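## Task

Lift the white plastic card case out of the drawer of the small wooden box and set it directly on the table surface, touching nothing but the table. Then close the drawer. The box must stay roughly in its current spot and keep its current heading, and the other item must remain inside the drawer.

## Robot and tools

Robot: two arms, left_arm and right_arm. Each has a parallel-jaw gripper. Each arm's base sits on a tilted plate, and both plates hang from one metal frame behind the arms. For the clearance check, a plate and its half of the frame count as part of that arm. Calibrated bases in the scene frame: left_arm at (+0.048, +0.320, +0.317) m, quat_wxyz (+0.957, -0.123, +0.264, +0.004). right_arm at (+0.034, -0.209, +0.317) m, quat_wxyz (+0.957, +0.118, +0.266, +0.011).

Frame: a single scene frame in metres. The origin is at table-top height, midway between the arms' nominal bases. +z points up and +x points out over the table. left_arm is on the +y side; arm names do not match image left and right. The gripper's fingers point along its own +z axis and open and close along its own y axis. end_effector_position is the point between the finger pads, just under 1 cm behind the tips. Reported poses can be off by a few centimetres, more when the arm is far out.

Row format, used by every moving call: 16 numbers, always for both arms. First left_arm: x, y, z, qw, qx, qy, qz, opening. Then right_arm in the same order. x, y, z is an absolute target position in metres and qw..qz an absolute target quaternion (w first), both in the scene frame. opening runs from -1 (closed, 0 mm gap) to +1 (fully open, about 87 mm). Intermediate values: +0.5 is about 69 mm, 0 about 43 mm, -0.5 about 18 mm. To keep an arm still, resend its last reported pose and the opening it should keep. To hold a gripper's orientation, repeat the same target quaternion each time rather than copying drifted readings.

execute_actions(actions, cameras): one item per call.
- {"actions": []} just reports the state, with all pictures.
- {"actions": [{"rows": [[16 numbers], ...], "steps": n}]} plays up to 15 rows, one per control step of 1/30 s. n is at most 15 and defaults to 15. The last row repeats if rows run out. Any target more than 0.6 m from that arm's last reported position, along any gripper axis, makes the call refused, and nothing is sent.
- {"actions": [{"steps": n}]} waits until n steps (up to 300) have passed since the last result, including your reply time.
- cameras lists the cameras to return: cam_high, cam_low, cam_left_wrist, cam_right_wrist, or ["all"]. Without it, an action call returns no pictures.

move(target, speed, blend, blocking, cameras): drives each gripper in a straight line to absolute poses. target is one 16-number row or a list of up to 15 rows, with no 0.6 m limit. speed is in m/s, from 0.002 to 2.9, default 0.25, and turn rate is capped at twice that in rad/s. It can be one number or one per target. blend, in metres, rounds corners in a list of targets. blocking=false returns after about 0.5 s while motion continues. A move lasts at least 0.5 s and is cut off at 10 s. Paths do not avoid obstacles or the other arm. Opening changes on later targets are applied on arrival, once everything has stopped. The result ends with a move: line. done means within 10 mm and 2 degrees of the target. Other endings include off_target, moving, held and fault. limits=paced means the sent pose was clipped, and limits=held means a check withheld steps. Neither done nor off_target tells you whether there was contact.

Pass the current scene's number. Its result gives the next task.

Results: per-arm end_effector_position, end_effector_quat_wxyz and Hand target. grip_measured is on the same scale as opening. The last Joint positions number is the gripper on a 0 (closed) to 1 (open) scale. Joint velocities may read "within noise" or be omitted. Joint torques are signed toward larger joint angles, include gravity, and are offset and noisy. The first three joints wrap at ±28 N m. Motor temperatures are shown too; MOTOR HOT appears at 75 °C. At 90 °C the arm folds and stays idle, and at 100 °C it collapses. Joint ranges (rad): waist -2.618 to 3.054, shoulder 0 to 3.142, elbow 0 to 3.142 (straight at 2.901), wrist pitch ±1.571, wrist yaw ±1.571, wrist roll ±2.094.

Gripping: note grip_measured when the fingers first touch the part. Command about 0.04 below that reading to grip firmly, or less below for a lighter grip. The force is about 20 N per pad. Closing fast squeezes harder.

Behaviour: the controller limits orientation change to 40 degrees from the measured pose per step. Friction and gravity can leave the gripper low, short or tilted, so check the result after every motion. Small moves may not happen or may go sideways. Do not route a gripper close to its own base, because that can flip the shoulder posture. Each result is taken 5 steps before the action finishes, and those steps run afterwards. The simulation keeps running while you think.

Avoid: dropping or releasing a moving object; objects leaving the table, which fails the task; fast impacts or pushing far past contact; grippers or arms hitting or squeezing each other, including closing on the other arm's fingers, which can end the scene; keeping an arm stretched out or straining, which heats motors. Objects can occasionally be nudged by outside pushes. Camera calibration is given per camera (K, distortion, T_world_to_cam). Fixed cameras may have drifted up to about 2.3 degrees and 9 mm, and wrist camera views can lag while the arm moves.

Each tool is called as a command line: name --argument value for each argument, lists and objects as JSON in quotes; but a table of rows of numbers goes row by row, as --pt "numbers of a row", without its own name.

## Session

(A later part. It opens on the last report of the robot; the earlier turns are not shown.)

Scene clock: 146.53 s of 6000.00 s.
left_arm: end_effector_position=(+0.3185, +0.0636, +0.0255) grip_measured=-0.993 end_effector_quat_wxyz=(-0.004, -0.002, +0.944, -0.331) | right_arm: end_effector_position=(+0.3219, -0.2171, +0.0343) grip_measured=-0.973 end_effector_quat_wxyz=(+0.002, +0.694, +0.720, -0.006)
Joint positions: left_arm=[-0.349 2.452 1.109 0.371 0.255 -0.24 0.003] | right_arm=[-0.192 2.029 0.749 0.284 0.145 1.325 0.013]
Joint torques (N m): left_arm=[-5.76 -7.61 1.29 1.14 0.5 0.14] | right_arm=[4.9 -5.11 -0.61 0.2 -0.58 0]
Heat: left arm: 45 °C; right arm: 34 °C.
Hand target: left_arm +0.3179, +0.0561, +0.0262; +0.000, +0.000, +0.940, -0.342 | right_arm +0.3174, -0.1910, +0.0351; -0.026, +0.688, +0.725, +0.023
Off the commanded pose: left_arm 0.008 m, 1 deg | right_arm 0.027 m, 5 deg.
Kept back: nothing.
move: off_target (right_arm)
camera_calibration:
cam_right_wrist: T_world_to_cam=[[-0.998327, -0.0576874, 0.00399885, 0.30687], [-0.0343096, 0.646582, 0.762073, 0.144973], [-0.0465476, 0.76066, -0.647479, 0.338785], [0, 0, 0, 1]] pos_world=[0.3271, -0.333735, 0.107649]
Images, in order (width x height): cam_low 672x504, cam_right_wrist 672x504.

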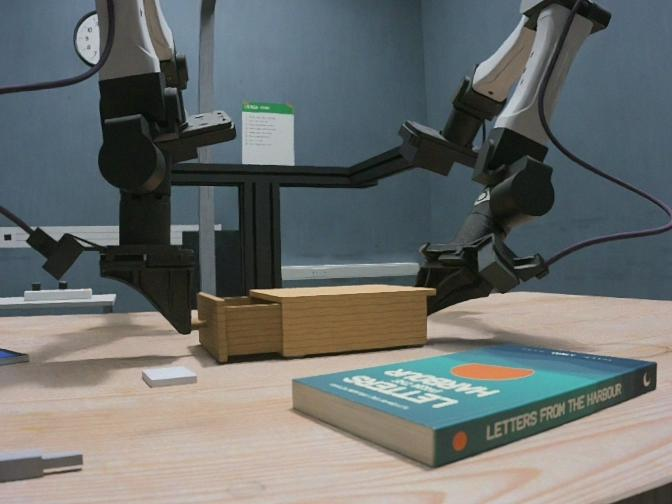

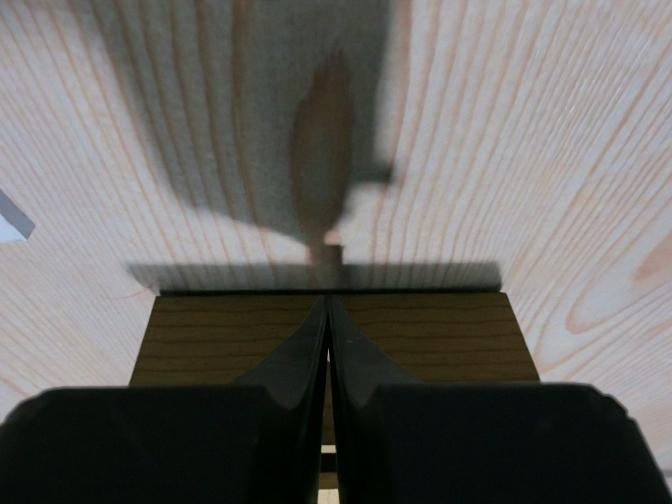

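move --target '[0.318,0.056,0.026,0,0,0.9397,-0.342,-1,0.310,-0.135,0.034,-0.0253,0.6877,0.7247,0.024,-1]' --speed 0.05 --cameras '["cam_right_wrist","cam_low"]'

zoom_image --camera "cam_low" --region '[90, 250, 470, 410]'

Scene clock: 148.23 s of 6000.00 s.
left_arm: end_effector_position=(+0.3187, +0.0642, +0.0250) grip_measured=-0.993 end_effector_quat_wxyz=(-0.003, -0.002, +0.945, -0.328) | right_arm: end_effector_position=(+0.3209, -0.1697, +0.0329) grip_measured=-0.973 end_effector_quat_wxyz=(+0.018, +0.699, +0.715, -0.010)
Joint positions: left_arm=[-0.349 2.452 1.109 0.371 0.25 -0.24 0.003] | right_arm=[-0.026 2.075 0.727 0.345 0.26 1.478 0.013]
Joint torques (N m): left_arm=[-5.75 -7.62 1.29 1.13 0.54 0.13] | right_arm=[6.56 -4.57 -1.01 0.18 -0.76 -0.09]
Heat: left arm: 45 °C; right arm: 34 °C.
Hand target: left_arm +0.3179, +0.0561, +0.0262; +0.000, +0.000, +0.940, -0.342 | right_arm +0.3090, -0.1371, +0.0357; -0.026, +0.688, +0.725, +0.022
Off the commanded pose: left_arm 0.008 m, 2 deg | right_arm 0.036 m, 7 deg.
Kept back: nothing.
move: off_target (right_arm)
camera_calibration:
cam_right_wrist: T_world_to_cam=[[-0.99894, -0.0443579, -0.0122762, 0.311677], [-0.038796, 0.668022, 0.743129, 0.121046], [-0.0247629, 0.742818, -0.669035, 0.292481], [0, 0, 0, 1]] pos_world=[0.323285, -0.284296, 0.109553]
Images, in order (width x height): cam_low 672x504, cam_right_wrist 672x504.

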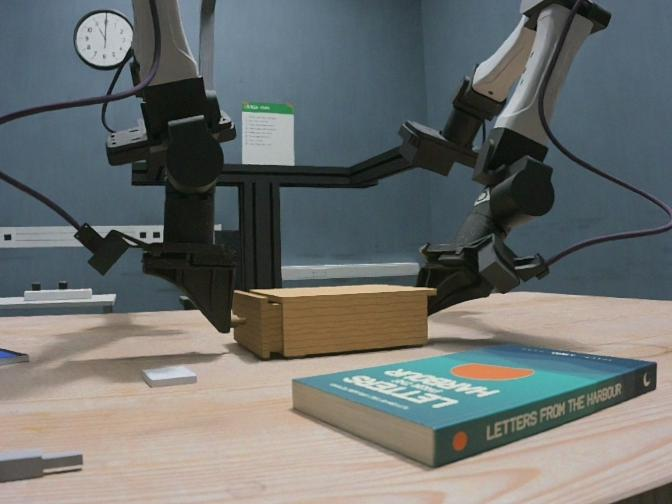

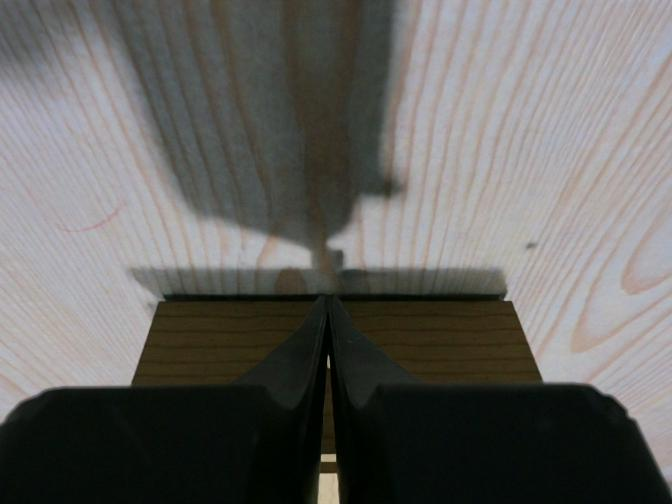

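Scaled by 1.326 from the camera's 672x504 image, which has a finer 960x720 frame.

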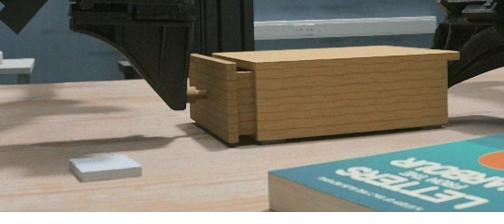

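move --target '[0.318,0.056,0.026,0,0,0.9397,-0.342,-1,0.308,-0.108,0.036,-0.0253,0.6877,0.7247,0.024,-1]' --speed 0.05 --cameras '["cam_right_wrist","cam_low"]'

zoom_image --camera "cam_low" --region '[210, 260, 480, 380]'

Scene clock: 149.40 s of 6000.00 s.
left_arm: end_effector_position=(+0.3201, +0.0729, +0.0187) grip_measured=-0.993 end_effector_quat_wxyz=(+0.001, -0.002, +0.952, -0.306) | right_arm: end_effector_position=(+0.3157, -0.1583, +0.0334) grip_measured=-0.973 end_effector_quat_wxyz=(+0.038, +0.701, +0.711, -0.034)
Joint positions: left_arm=[-0.343 2.452 1.109 0.366 0.206 -0.231 0.003] | right_arm=[0.048 2.091 0.719 0.345 0.361 1.553 0.013]
Joint torques (N m): left_arm=[-6.22 -7.76 1.24 1.16 0.93 0.05] | right_arm=[8.53 -4.48 -0.12 0.12 -1.28 0.02]
Heat: left arm: 45 °C; right arm: 34 °C.
Hand target: left_arm +0.3178, +0.0568, +0.0264; -0.001, +0.001, +0.940, -0.341 | right_arm +0.3060, -0.1118, +0.0395; -0.025, +0.688, +0.725, +0.020
Off the commanded pose: left_arm 0.019 m, 4 deg | right_arm 0.051 m, 10 deg.
Kept back: nothing.
move: off_target (left_arm, right_arm)
camera_calibration:
cam_right_wrist: T_world_to_cam=[[-0.999343, -0.0358577, -0.00520292, 0.308204], [-0.0292163, 0.712532, 0.701031, 0.118298], [-0.0214301, 0.700723, -0.713111, 0.277966], [0, 0, 0, 1]] pos_world=[0.317414, -0.268017, 0.116894]
Images, in order (width x height): cam_low 672x504, cam_right_wrist 672x504.

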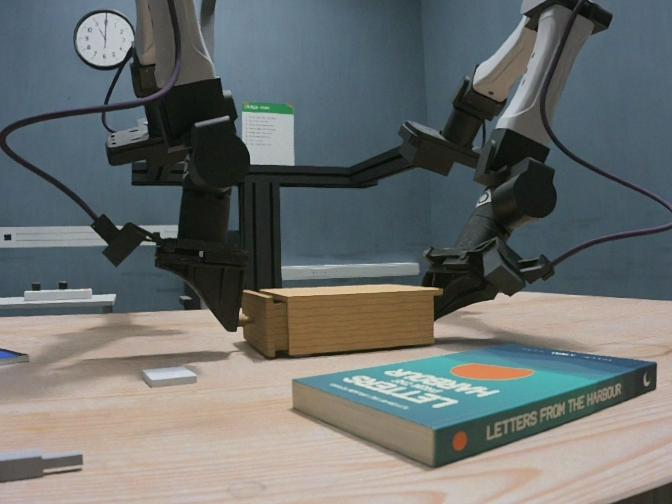

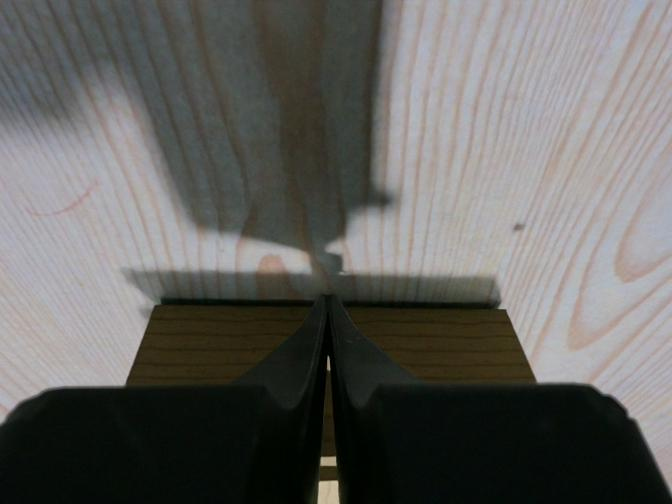

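Scaled by 1.867 from the camera's 672x504 image, which has a finer 960x720 frame.

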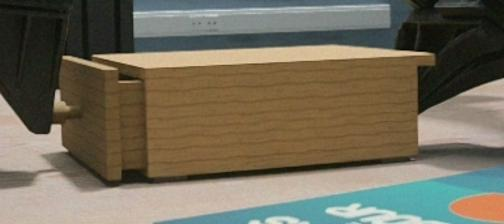

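move --target '[0.318,0.043,0.032,0,0,0.9397,-0.342,-1,0.307,-0.088,0.038,-0.0253,0.6877,0.7247,0.024,-1]' --speed 0.05 --cameras '["cam_right_wrist","cam_low"]'

zoom_image --camera "cam_low" --region '[210, 260, 480, 380]'

Scene clock: 150.53 s of 6000.00 s.
left_arm: end_effector_position=(+0.3202, +0.0751, +0.0164) grip_measured=-0.993 end_effector_quat_wxyz=(+0.002, -0.005, +0.957, -0.291) | right_arm: end_effector_position=(+0.3022, -0.1369, +0.0346) grip_measured=-0.973 end_effector_quat_wxyz=(+0.026, +0.696, +0.716, -0.043)
Joint positions: left_arm=[-0.349 2.452 1.109 0.364 0.171 -0.24 0.003] | right_arm=[0.118 2.114 0.718 0.315 0.391 1.615 0.013]
Joint torques (N m): left_arm=[-8.94 -8.13 1.85 1.1 1.07 -0.16] | right_arm=[8.35 -4.89 1.52 0.3 -1.26 0.03]
Heat: left arm: 45 °C; right arm: 34 °C.
Hand target: left_arm +0.3171, +0.0449, +0.0329; -0.002, +0.001, +0.940, -0.341 | right_arm +0.3051, -0.0912, +0.0419; -0.025, +0.687, +0.726, +0.021
Off the commanded pose: left_arm 0.036 m, 6 deg | right_arm 0.049 m, 10 deg.
Kept back: nothing.
move: off_target (left_arm, right_arm)
camera_calibration:
cam_right_wrist: T_world_to_cam=[[-0.99857, -0.0473226, 0.0248768, 0.292666], [-0.0160949, 0.709814, 0.704205, 0.0973382], [-0.0509827, 0.702797, -0.709561, 0.272558], [0, 0, 0, 1]] pos_world=[0.307709, -0.246795, 0.11757]
Images, in order (width x height): cam_low 672x504, cam_right_wrist 672x504.

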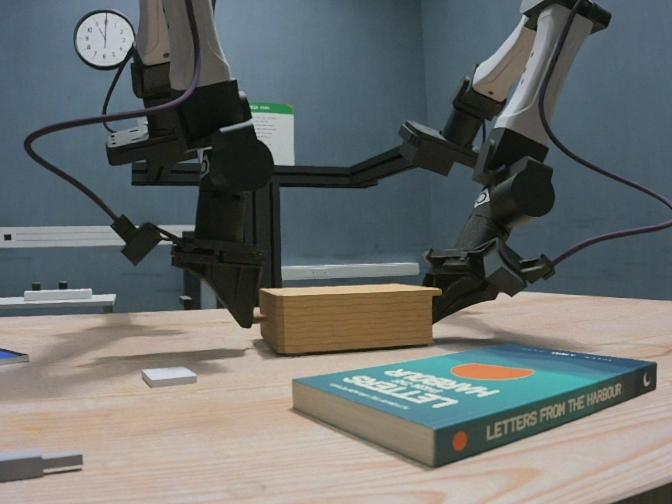

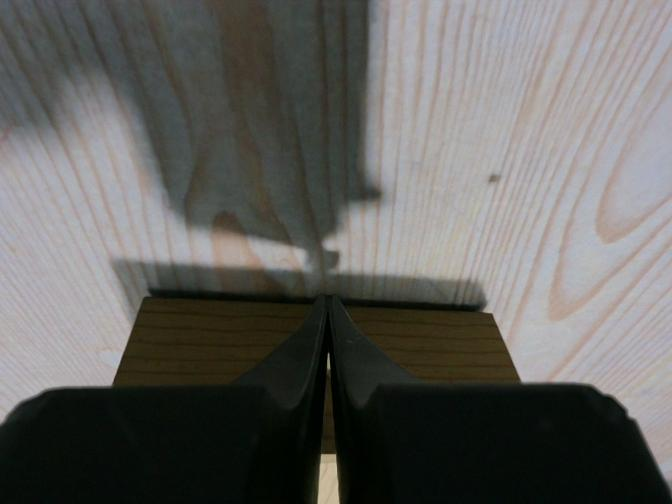

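Scaled by 1.867 from the camera's 672x504 image, which has a finer 960x720 frame.

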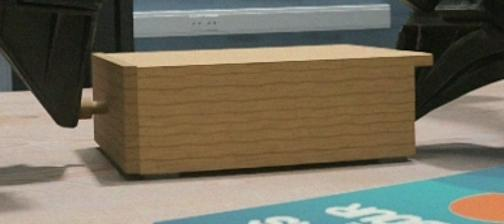

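move --pt "0.319 0.074 0.024 0 0 0.9397 -0.342 -1 0.303 -0.13 0.037 -0.0253 0.6877 0.7247 0.024 -1" --pt "0.319 0.11 0.032 0 0 0.9397 -0.342 -1 0.305 -0.18 0.04 -0.0253 0.6877 0.7247 0.024 -1" --speed 0.08 --cameras '["cam_right_wrist","cam_low","cam_high"]'

zoom_image --camera "cam_high" --region '[270, 280, 430, 400]'

zoom_image --camera "cam_low" --region '[210, 260, 480, 380]'

Scene clock: 152.40 s of 6000.00 s.
left_arm: end_effector_position=(+0.3112, +0.1069, +0.0264) grip_measured=-0.993 end_effector_quat_wxyz=(-0.008, -0.002, +0.942, -0.337) | right_arm: end_effector_position=(+0.2960, -0.1760, +0.0328) grip_measured=-0.973 end_effector_quat_wxyz=(-0.035, +0.689, +0.724, +0.015)
Joint positions: left_arm=[-0.24 2.393 1.018 0.369 0.33 -0.146 0.003] | right_arm=[-0.12 2.08 0.686 0.352 0.105 1.381 0.013]
Joint torques (N m): left_arm=[-3.33 -10.4 0.05 0.67 0.52 0.32] | right_arm=[1.18 -9.16 -0.95 0.02 -0.07 -0.27]
Heat: left arm: 45 °C; right arm: 34 °C.
Hand target: left_arm +0.3188, +0.1099, +0.0318; +0.000, +0.000, +0.940, -0.342 | right_arm +0.3048, -0.1798, +0.0396; -0.025, +0.688, +0.725, +0.024
Off the commanded pose: left_arm 0.010 m, 1 deg | right_arm 0.012 m, 1 deg.
Kept back: nothing.
move: off_target (right_arm)
camera_calibration:
cam_right_wrist: T_world_to_cam=[[-0.997295, -0.0698809, 0.0227922, 0.280366], [-0.0221062, 0.580878, 0.81369, 0.101767], [-0.0701009, 0.810986, -0.580851, 0.318976], [0, 0, 0, 1]] pos_world=[0.304218, -0.298207, 0.0960807]
Images, in order (width x height): cam_high 672x504, cam_low 672x504, cam_right_wrist 672x504.

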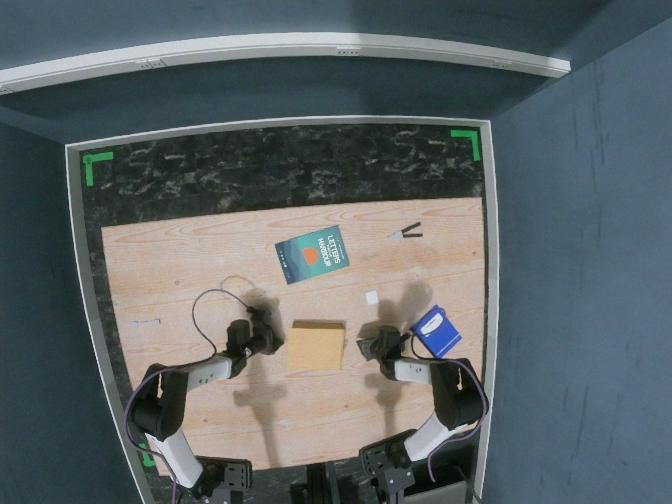

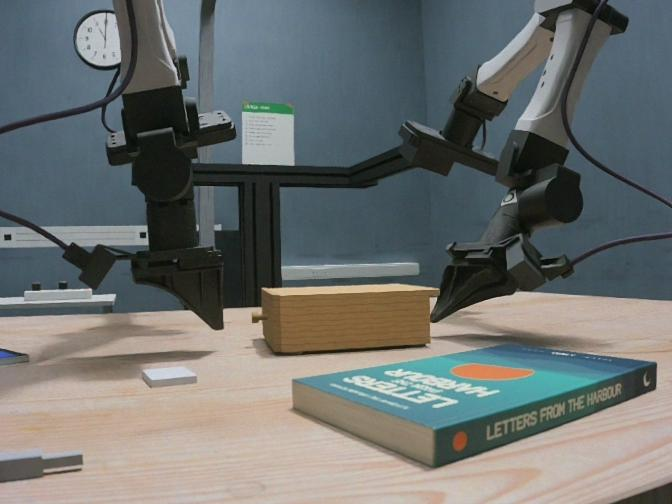

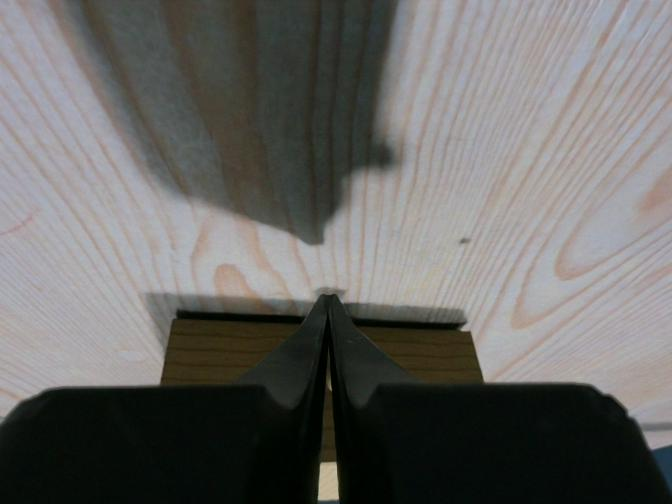

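Scaled by 3.150 from the camera's 672x504 image, which has a finer 960x720 frame.

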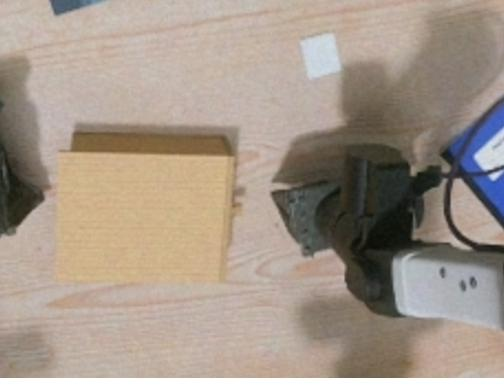

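Scaled by 1.867 from the camera's 672x504 image, which has a finer 960x720 frame.

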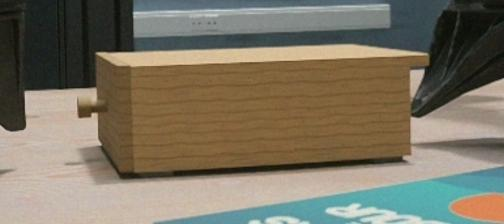

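move --pt "0.319 0.12 0.032 0 0 0.9397 -0.342 -1 0.302 -0.178 0.039 -0.0253 0.6877 0.7247 0.024 0.0" --pt "0.319 0.12 0.032 0 0 0.9397 -0.342 -1 0.300 -0.150 0.038 -0.0253 0.6877 0.7247 0.024 0.0" --speed 0.06 --cameras '["cam_right_wrist","cam_low"]'

zoom_image --camera "cam_low" --region '[190, 240, 330, 380]'

Scene clock: 156.37 s of 6000.00 s.
left_arm: end_effector_position=(+0.3104, +0.1163, +0.0264) grip_measured=-0.993 end_effector_quat_wxyz=(-0.009, -0.001, +0.941, -0.338) | right_arm: end_effector_position=(+0.2997, -0.1494, +0.0386) grip_measured=+0.000 end_effector_quat_wxyz=(-0.034, +0.686, +0.727, +0.027)
Joint positions: left_arm=[-0.215 2.381 1.006 0.359 0.345 -0.122 0.003] | right_arm=[-0.036 2.08 0.678 0.367 0.13 1.442 0.5]
Joint torques (N m): left_arm=[-3.06 -10.47 -0.01 0.63 0.48 0.31] | right_arm=[3.04 -6 -1.29 0.24 0.22 -0.06]
Motor temperatures (°C): left_arm=[27 48 30 27 25 26 23] | right_arm=[26 34 25 27 27 27 27]
Heat: left arm: 48 °C; right arm: 34 °C.
Hand target: left_arm +0.3188, +0.1199, +0.0318; +0.000, +0.000, +0.940, -0.342 | right_arm +0.3001, -0.1500, +0.0380; -0.025, +0.688, +0.725, +0.024
Off the commanded pose: left_arm 0.011 m, 1 deg | right_arm 0.001 m, 1 deg.
Kept back: nothing.
move: off_target (left_arm)
camera_calibration:
cam_right_wrist: T_world_to_cam=[[-0.996896, -0.0786468, 0.00364403, 0.285144], [-0.041712, 0.566847, 0.822767, 0.0850972], [-0.0667736, 0.820061, -0.568368, 0.300912], [0, 0, 0, 1]] pos_world=[0.307902, -0.272578, 0.0999747]
Images, in order (width x height): cam_low 672x504, cam_right_wrist 672x504.

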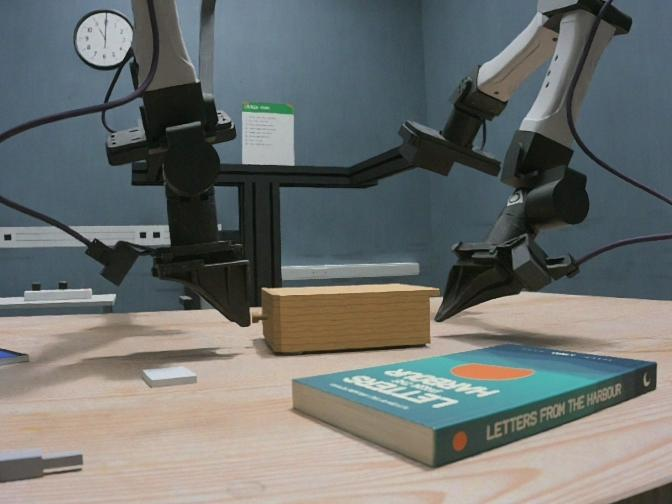

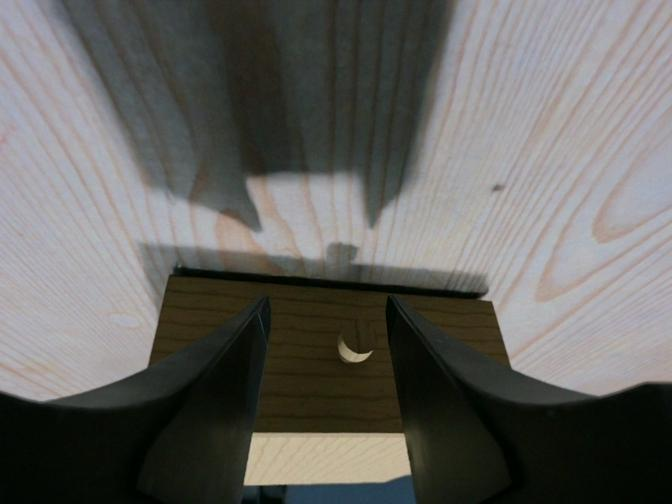

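Scaled by 3.600 from the camera's 672x504 image, which has a finer 960x720 frame.

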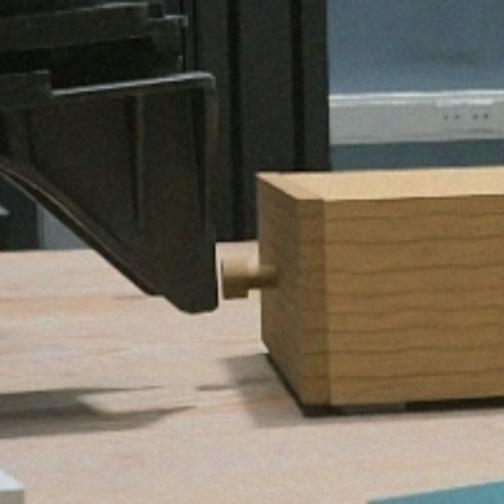

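move --pt "0.319 0.12 0.032 0 0 0.9397 -0.342 -1 0.289 -0.150 0.037 -0.0253 0.6877 0.7247 0.024 0.0" --pt "0.319 0.12 0.032 0 0 0.9397 -0.342 -1 0.289 -0.127 0.037 -0.0253 0.6877 0.7247 0.024 0.0" --speed 0.06 --cameras '["cam_right_wrist","cam_low"]'

zoom_image --camera "cam_low" --region '[190, 240, 330, 380]'

Scene clock: 158.07 s of 6000.00 s.
left_arm: end_effector_position=(+0.3103, +0.1163, +0.0264) grip_measured=-0.993 end_effector_quat_wxyz=(-0.009, -0.001, +0.941, -0.338) | right_arm: end_effector_position=(+0.2866, -0.1272, +0.0407) grip_measured=+0.000 end_effector_quat_wxyz=(-0.035, +0.686, +0.726, +0.027)
Joint positions: left_arm=[-0.215 2.381 1.006 0.359 0.345 -0.122 0.003] | right_arm=[0.041 2.105 0.638 0.421 0.169 1.51 0.5]
Joint torques (N m): left_arm=[-3.07 -10.48 -0.01 0.65 0.48 0.32] | right_arm=[3.4 -4.75 -0.18 0.3 0.22 -0.08]
Heat: left arm: 48 °C; right arm: 34 °C.
Hand target: left_arm +0.3189, +0.1199, +0.0317; +0.000, +0.000, +0.940, -0.342 | right_arm +0.2889, -0.1269, +0.0372; -0.026, +0.688, +0.725, +0.024
Off the commanded pose: left_arm 0.011 m, 1 deg | right_arm 0.004 m, 1 deg.
Kept back: nothing.
move: off_target (left_arm)
camera_calibration:
cam_right_wrist: T_world_to_cam=[[-0.996914, -0.0783341, 0.00517847, 0.27375], [-0.0403078, 0.567347, 0.822491, 0.0699825], [-0.0673671, 0.819744, -0.568754, 0.283159], [0, 0, 0, 1]] pos_world=[0.294801, -0.250379, 0.10207]
Images, in order (width x height): cam_low 672x504, cam_right_wrist 672x504.

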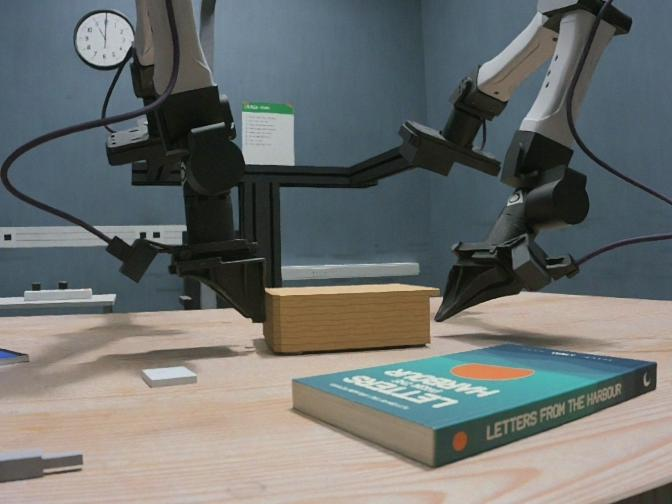

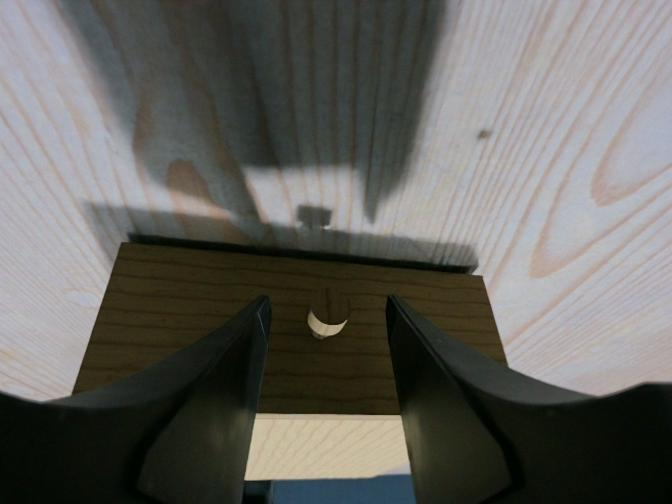

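Scaled by 3.600 from the camera's 672x504 image, which has a finer 960x720 frame.

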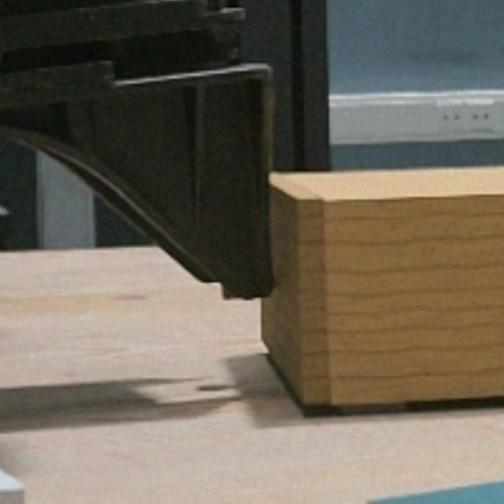

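move --pt "0.319 0.12 0.032 0 0 0.9397 -0.342 -1 0.289 -0.127 0.031 -0.0253 0.6877 0.7247 0.024 0.0" --pt "0.319 0.12 0.032 0 0 0.9397 -0.342 -1 0.289 -0.127 0.031 -0.0253 0.6877 0.7247 0.024 -0.45" --speed 0.06 --cameras '["cam_right_wrist"]'

Scene clock: 159.50 s of 6000.00 s.
left_arm: end_effector_position=(+0.3103, +0.1163, +0.0264) grip_measured=-0.993 end_effector_quat_wxyz=(-0.009, -0.001, +0.941, -0.338) | right_arm: end_effector_position=(+0.2879, -0.1260, +0.0349) grip_measured=-0.450 end_effector_quat_wxyz=(-0.033, +0.687, +0.726, +0.027)
Joint positions: left_arm=[-0.215 2.381 1.006 0.359 0.345 -0.122 0.003] | right_arm=[0.041 2.133 0.654 0.435 0.171 1.511 0.275]
Joint torques (N m): left_arm=[-3.06 -10.48 0.01 0.64 0.48 0.32] | right_arm=[2.97 -4.78 -0.24 0.27 0.18 -0.09]
Heat: left arm: 49 °C; right arm: 34 °C.
Hand target: left_arm +0.3189, +0.1199, +0.0318; +0.000, +0.000, +0.940, -0.342 | right_arm +0.2889, -0.1270, +0.0311; -0.025, +0.688, +0.725, +0.024
Off the commanded pose: left_arm 0.011 m, 1 deg | right_arm 0.004 m, 1 deg.
Kept back: nothing.
move: off_target (left_arm)
camera_calibration:
cam_right_wrist: T_world_to_cam=[[-0.997098, -0.0760904, 0.00240514, 0.275671], [-0.0414225, 0.568771, 0.821452, 0.0745959], [-0.0638726, 0.818969, -0.570273, 0.277949], [0, 0, 0, 1]] pos_world=[0.295714, -0.249083, 0.0965665]
Images, in order (width x height): cam_right_wrist 672x504.

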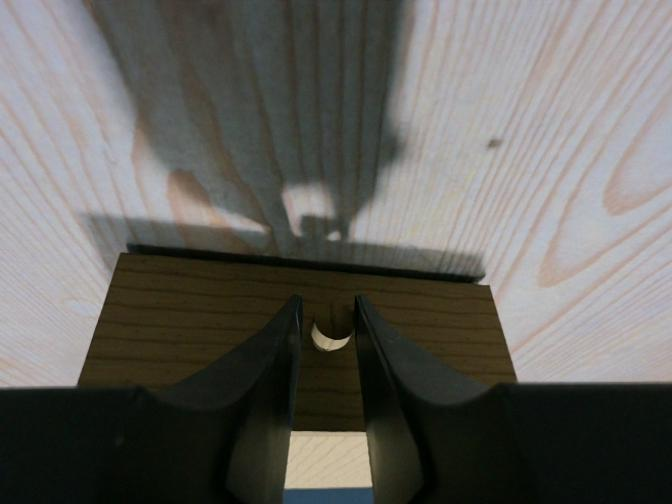

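move --pt "0.319 0.12 0.032 0 0 0.9397 -0.342 -1 0.289 -0.127 0.031 -0.0253 0.6877 0.7247 0.024 -0.6" --pt "0.319 0.12 0.032 0 0 0.9397 -0.342 -1 0.312 -0.129 0.031 -0.0253 0.6877 0.7247 0.024 -0.6" --speed 0.04 --cameras '["cam_right_wrist","cam_low","cam_high"]'

zoom_image --camera "cam_high" --region '[270, 300, 370, 390]'

Scene clock: 161.37 s of 6000.00 s.
left_arm: end_effector_position=(+0.3102, +0.1163, +0.0265) grip_measured=-0.993 end_effector_quat_wxyz=(-0.010, -0.001, +0.941, -0.338) | right_arm: end_effector_position=(+0.2915, -0.1255, +0.0327) grip_measured=-0.567 end_effector_quat_wxyz=(-0.050, +0.683, +0.729, +0.011)
Joint positions: left_arm=[-0.215 2.381 1.006 0.358 0.345 -0.122 0.003] | right_arm=[0.041 2.133 0.718 0.322 0.171 1.512 0.217]
Joint torques (N m): left_arm=[-3.07 -10.47 -0.01 0.65 0.48 0.32] | right_arm=[2.33 -6.71 1.55 0.36 0.13 -0.15]
Heat: left arm: 50 °C; right arm: 34 °C.
Hand target: left_arm +0.3189, +0.1199, +0.0318; +0.000, +0.000, +0.940, -0.342 | right_arm +0.3119, -0.1291, +0.0318; -0.025, +0.688, +0.725, +0.024
Off the commanded pose: left_arm 0.011 m, 1 deg | right_arm 0.021 m, 3 deg.
Kept back: nothing.
move: off_target (left_arm, right_arm)
camera_calibration:
cam_right_wrist: T_world_to_cam=[[-0.994892, -0.0877301, 0.0499312, 0.275569], [-0.00884988, 0.568544, 0.822606, 0.066698], [-0.100555, 0.817962, -0.566416, 0.286964], [0, 0, 0, 1]] pos_world=[0.303607, -0.248471, 0.0939155]
Images, in order (width x height): cam_high 672x504, cam_low 672x504, cam_right_wrist 672x504.

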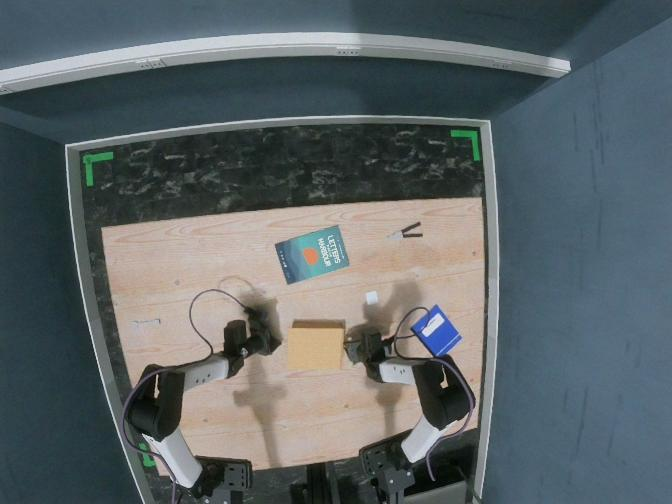

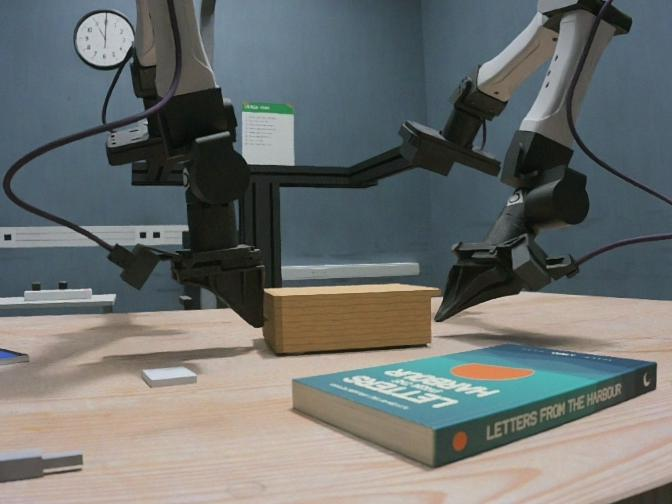

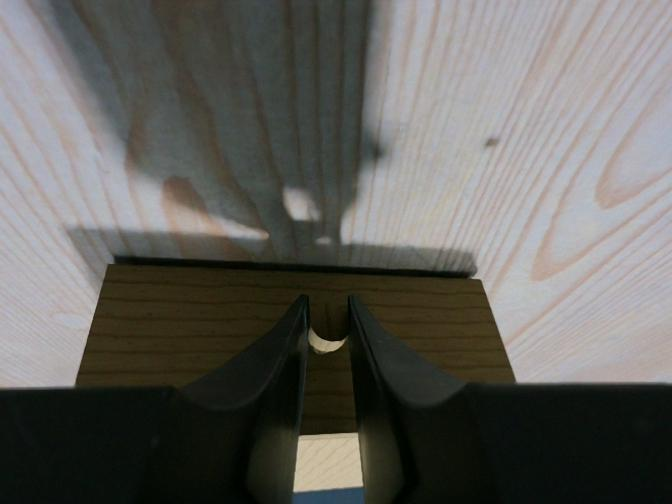

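Scaled by 5.040 from the camera's 672x504 image, which has a finer 960x720 frame.

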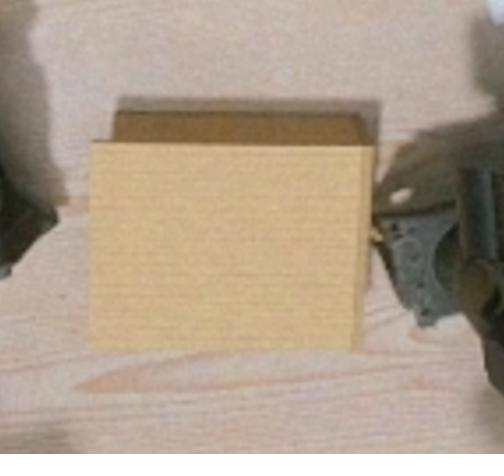

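move --target '[0.319,0.12,0.032,0,0,0.9397,-0.342,-1,0.334,-0.129,0.031,-0.0253,0.6877,0.7247,0.024,-0.62]' --speed 0.04 --cameras '["cam_right_wrist","cam_low","cam_high"]'

zoom_image --camera "cam_high" --region '[270, 300, 370, 390]'

Scene clock: 162.40 s of 6000.00 s.
left_arm: end_effector_position=(+0.3102, +0.1163, +0.0265) grip_measured=-0.993 end_effector_quat_wxyz=(-0.010, -0.001, +0.941, -0.338) | right_arm: end_effector_position=(+0.2943, -0.1255, +0.0326) grip_measured=-0.565 end_effector_quat_wxyz=(-0.072, +0.677, +0.733, -0.009)
Joint positions: left_arm=[-0.215 2.381 1.006 0.358 0.345 -0.122 0.003] | right_arm=[0.041 2.132 0.789 0.19 0.171 1.511 0.217]
Joint torques (N m): left_arm=[-3.08 -10.43 -0.02 0.64 0.48 0.32] | right_arm=[2.59 -8.03 2.71 0.59 0.14 -0.12]
Heat: left arm: 50 °C; right arm: 34 °C.
Hand target: left_arm +0.3189, +0.1199, +0.0318; +0.000, +0.000, +0.940, -0.342 | right_arm +0.3335, -0.1296, +0.0337; -0.026, +0.688, +0.725, +0.024
Off the commanded pose: left_arm 0.011 m, 1 deg | right_arm 0.040 m, 7 deg.
Kept back: nothing.
move: off_target (left_arm, right_arm)
camera_calibration:
cam_right_wrist: T_world_to_cam=[[-0.988836, -0.103808, 0.106898, 0.272786], [0.0292312, 0.56832, 0.822288, 0.0556085], [-0.146112, 0.816233, -0.558941, 0.300121], [0, 0, 0, 1]] pos_world=[0.311966, -0.248255, 0.0928638]
Images, in order (width x height): cam_high 672x504, cam_low 672x504, cam_right_wrist 672x504.

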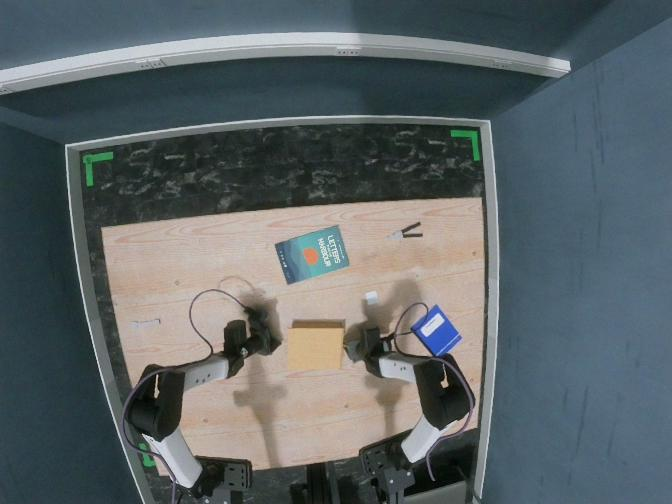

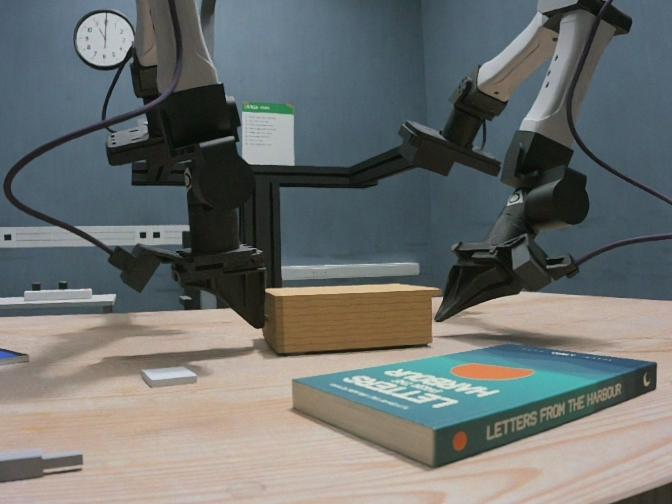

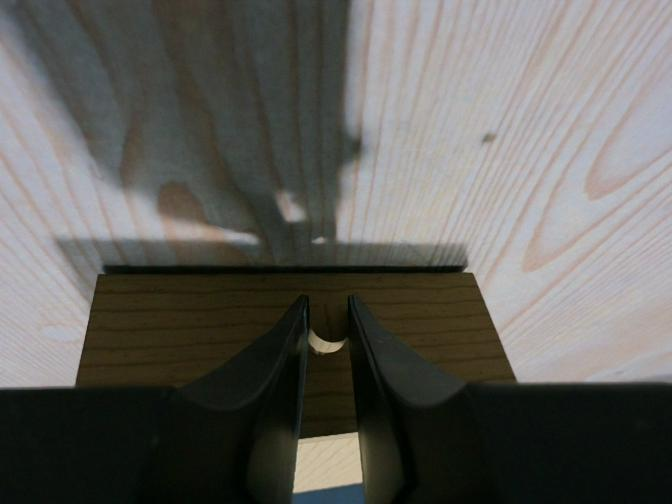

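Scaled by 5.040 from the camera's 672x504 image, which has a finer 960x720 frame.

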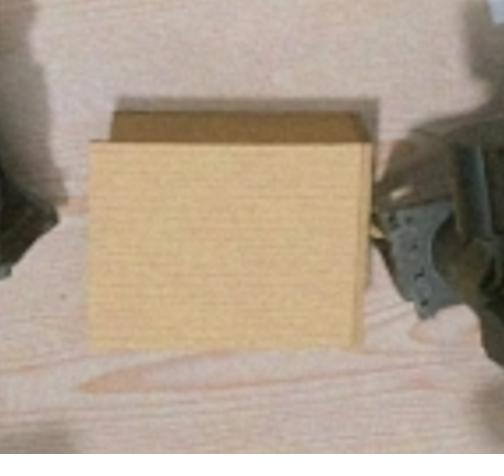

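move --target '[0.319,0.12,0.032,0,0,0.9397,-0.342,-1,0.354,-0.129,0.029,-0.0253,0.6877,0.7247,0.024,-0.62]' --speed 0.04 --cameras '["cam_right_wrist","cam_high"]'

zoom_image --camera "cam_high" --region '[270, 300, 370, 390]'

Scene clock: 163.53 s of 6000.00 s.
left_arm: end_effector_position=(+0.3102, +0.1163, +0.0265) grip_measured=-0.993 end_effector_quat_wxyz=(-0.010, -0.001, +0.941, -0.338) | right_arm: end_effector_position=(+0.3099, -0.1247, +0.0329) grip_measured=-0.570 end_effector_quat_wxyz=(-0.079, +0.672, +0.736, -0.012)
Joint positions: left_arm=[-0.215 2.381 1.006 0.358 0.345 -0.122 0.003] | right_arm=[0.041 2.132 0.868 0.096 0.166 1.502 0.215]
Joint torques (N m): left_arm=[-3.06 -10.48 0.01 0.65 0.48 0.3] | right_arm=[2.54 -8.08 3.62 0.72 0.15 -0.05]
Heat: left arm: 51 °C; right arm: 34 °C.
Hand target: left_arm +0.3189, +0.1199, +0.0318; +0.000, +0.000, +0.940, -0.342 | right_arm +0.3533, -0.1299, +0.0328; -0.026, +0.688, +0.725, +0.024
Off the commanded pose: left_arm 0.011 m, 1 deg | right_arm 0.045 m, 8 deg.
Kept back: nothing.
move: off_target (left_arm, right_arm)
camera_calibration:
cam_right_wrist: T_world_to_cam=[[-0.985865, -0.116384, 0.120522, 0.285214], [0.0343508, 0.563657, 0.825294, 0.0522617], [-0.163984, 0.817769, -0.551692, 0.307391], [0, 0, 0, 1]] pos_world=[0.329795, -0.247638, 0.092079]
Images, in order (width x height): cam_high 672x504, cam_right_wrist 672x504.

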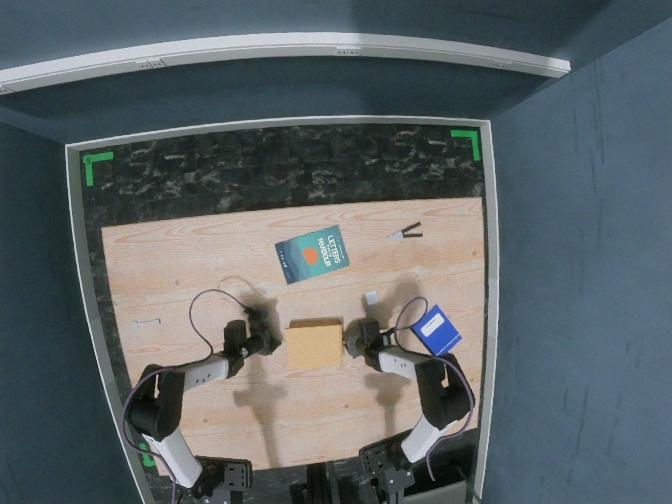

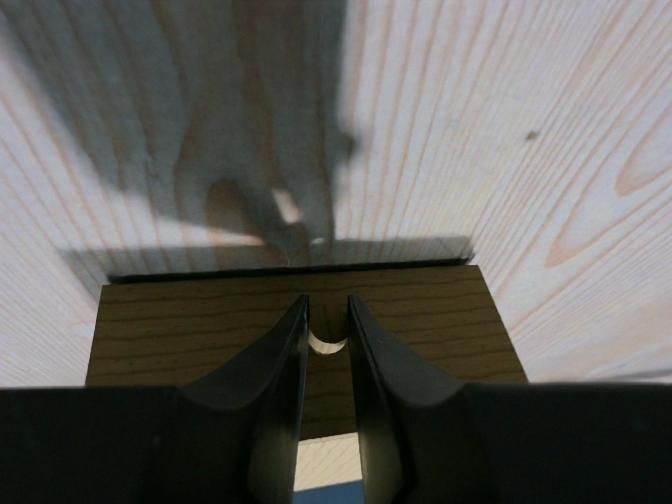

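Scaled by 5.040 from the camera's 672x504 image, which has a finer 960x720 frame.

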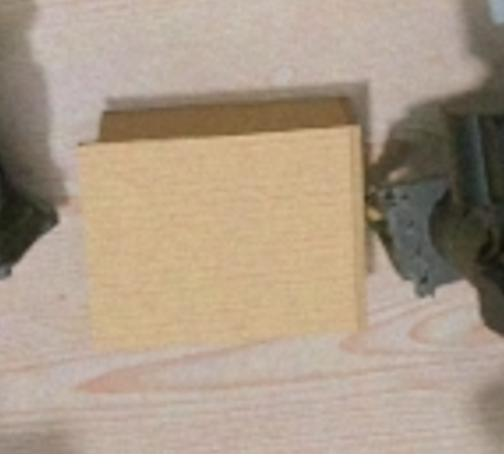

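move --target '[0.319,0.12,0.032,0,0,0.9397,-0.342,-1,0.360,-0.129,0.029,-0.0253,0.6877,0.7247,0.024,-0.62]' --speed 0.04 --cameras '["cam_right_wrist","cam_high","cam_low"]'

zoom_image --camera "cam_high" --region '[270, 300, 370, 390]'

zoom_image --camera "cam_low" --region '[230, 260, 470, 380]'

Scene clock: 165.20 s of 6000.00 s.
left_arm: end_effector_position=(+0.3102, +0.1163, +0.0265) grip_measured=-0.993 end_effector_quat_wxyz=(-0.010, -0.001, +0.941, -0.338) | right_arm: end_effector_position=(+0.3168, -0.1245, +0.0330) grip_measured=-0.573 end_effector_quat_wxyz=(-0.079, +0.672, +0.736, -0.011)
Joint positions: left_arm=[-0.215 2.381 1.006 0.358 0.345 -0.122 0.003] | right_arm=[0.041 2.132 0.893 0.073 0.165 1.502 0.213]
Joint torques (N m): left_arm=[-3.07 -10.47 0.05 0.65 0.48 0.31] | right_arm=[2.67 -7.91 3.7 0.65 0.21 -0.02]
Heat: left arm: 51 °C; right arm: 34 °C.
Hand target: left_arm +0.3189, +0.1199, +0.0318; +0.000, +0.000, +0.940, -0.342 | right_arm +0.3593, -0.1299, +0.0328; -0.026, +0.688, +0.725, +0.024
Off the commanded pose: left_arm 0.011 m, 1 deg | right_arm 0.044 m, 8 deg.
Kept back: nothing.
move: off_target (left_arm, right_arm)
camera_calibration:
cam_right_wrist: T_world_to_cam=[[-0.986205, -0.115816, 0.118261, 0.2923], [0.033027, 0.562405, 0.826202, 0.0520195], [-0.162198, 0.81871, -0.550822, 0.307964], [0, 0, 0, 1]] pos_world=[0.336501, -0.247536, 0.0920873]
Images, in order (width x height): cam_high 672x504, cam_low 672x504, cam_right_wrist 672x504.

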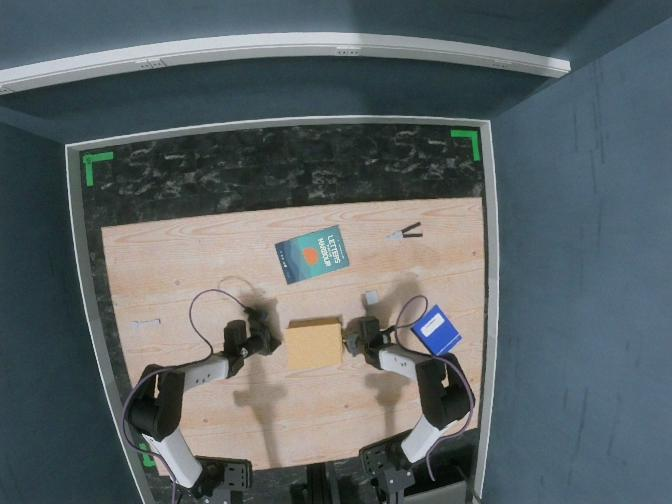

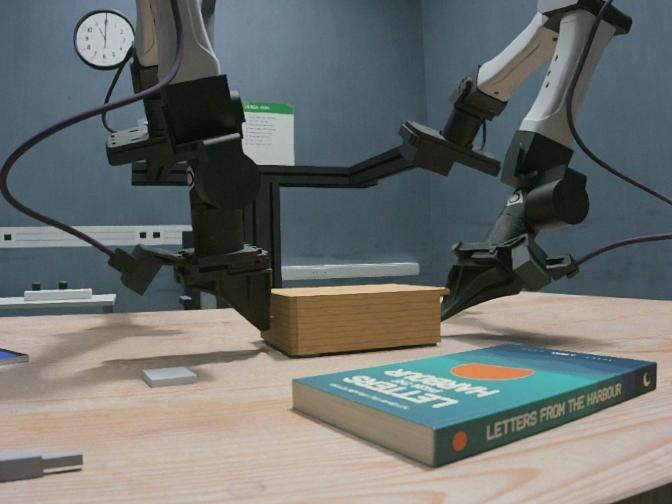

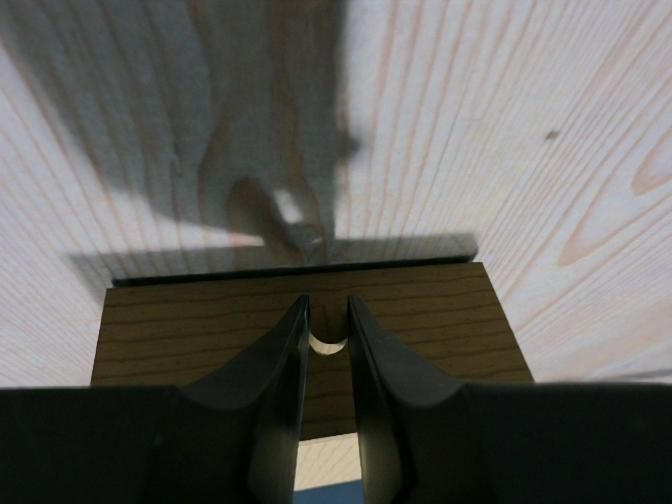

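Scaled by 5.040 from the camera's 672x504 image, which has a finer 960x720 frame.

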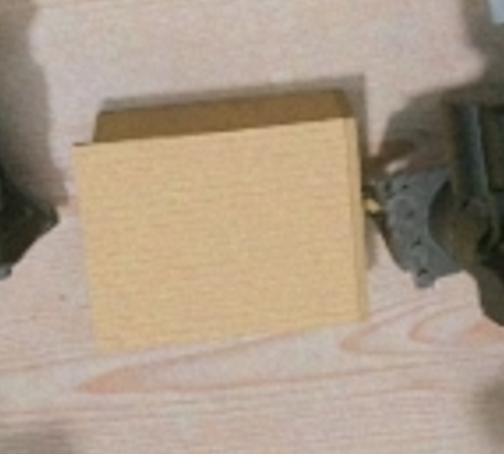

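Scaled by 2.100 from the camera's 672x504 image, which has a finer 960x720 frame.

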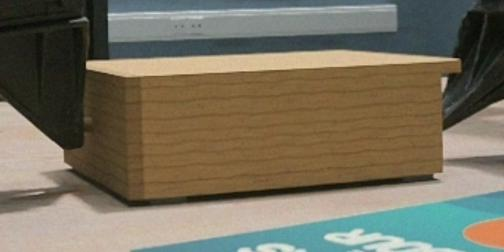

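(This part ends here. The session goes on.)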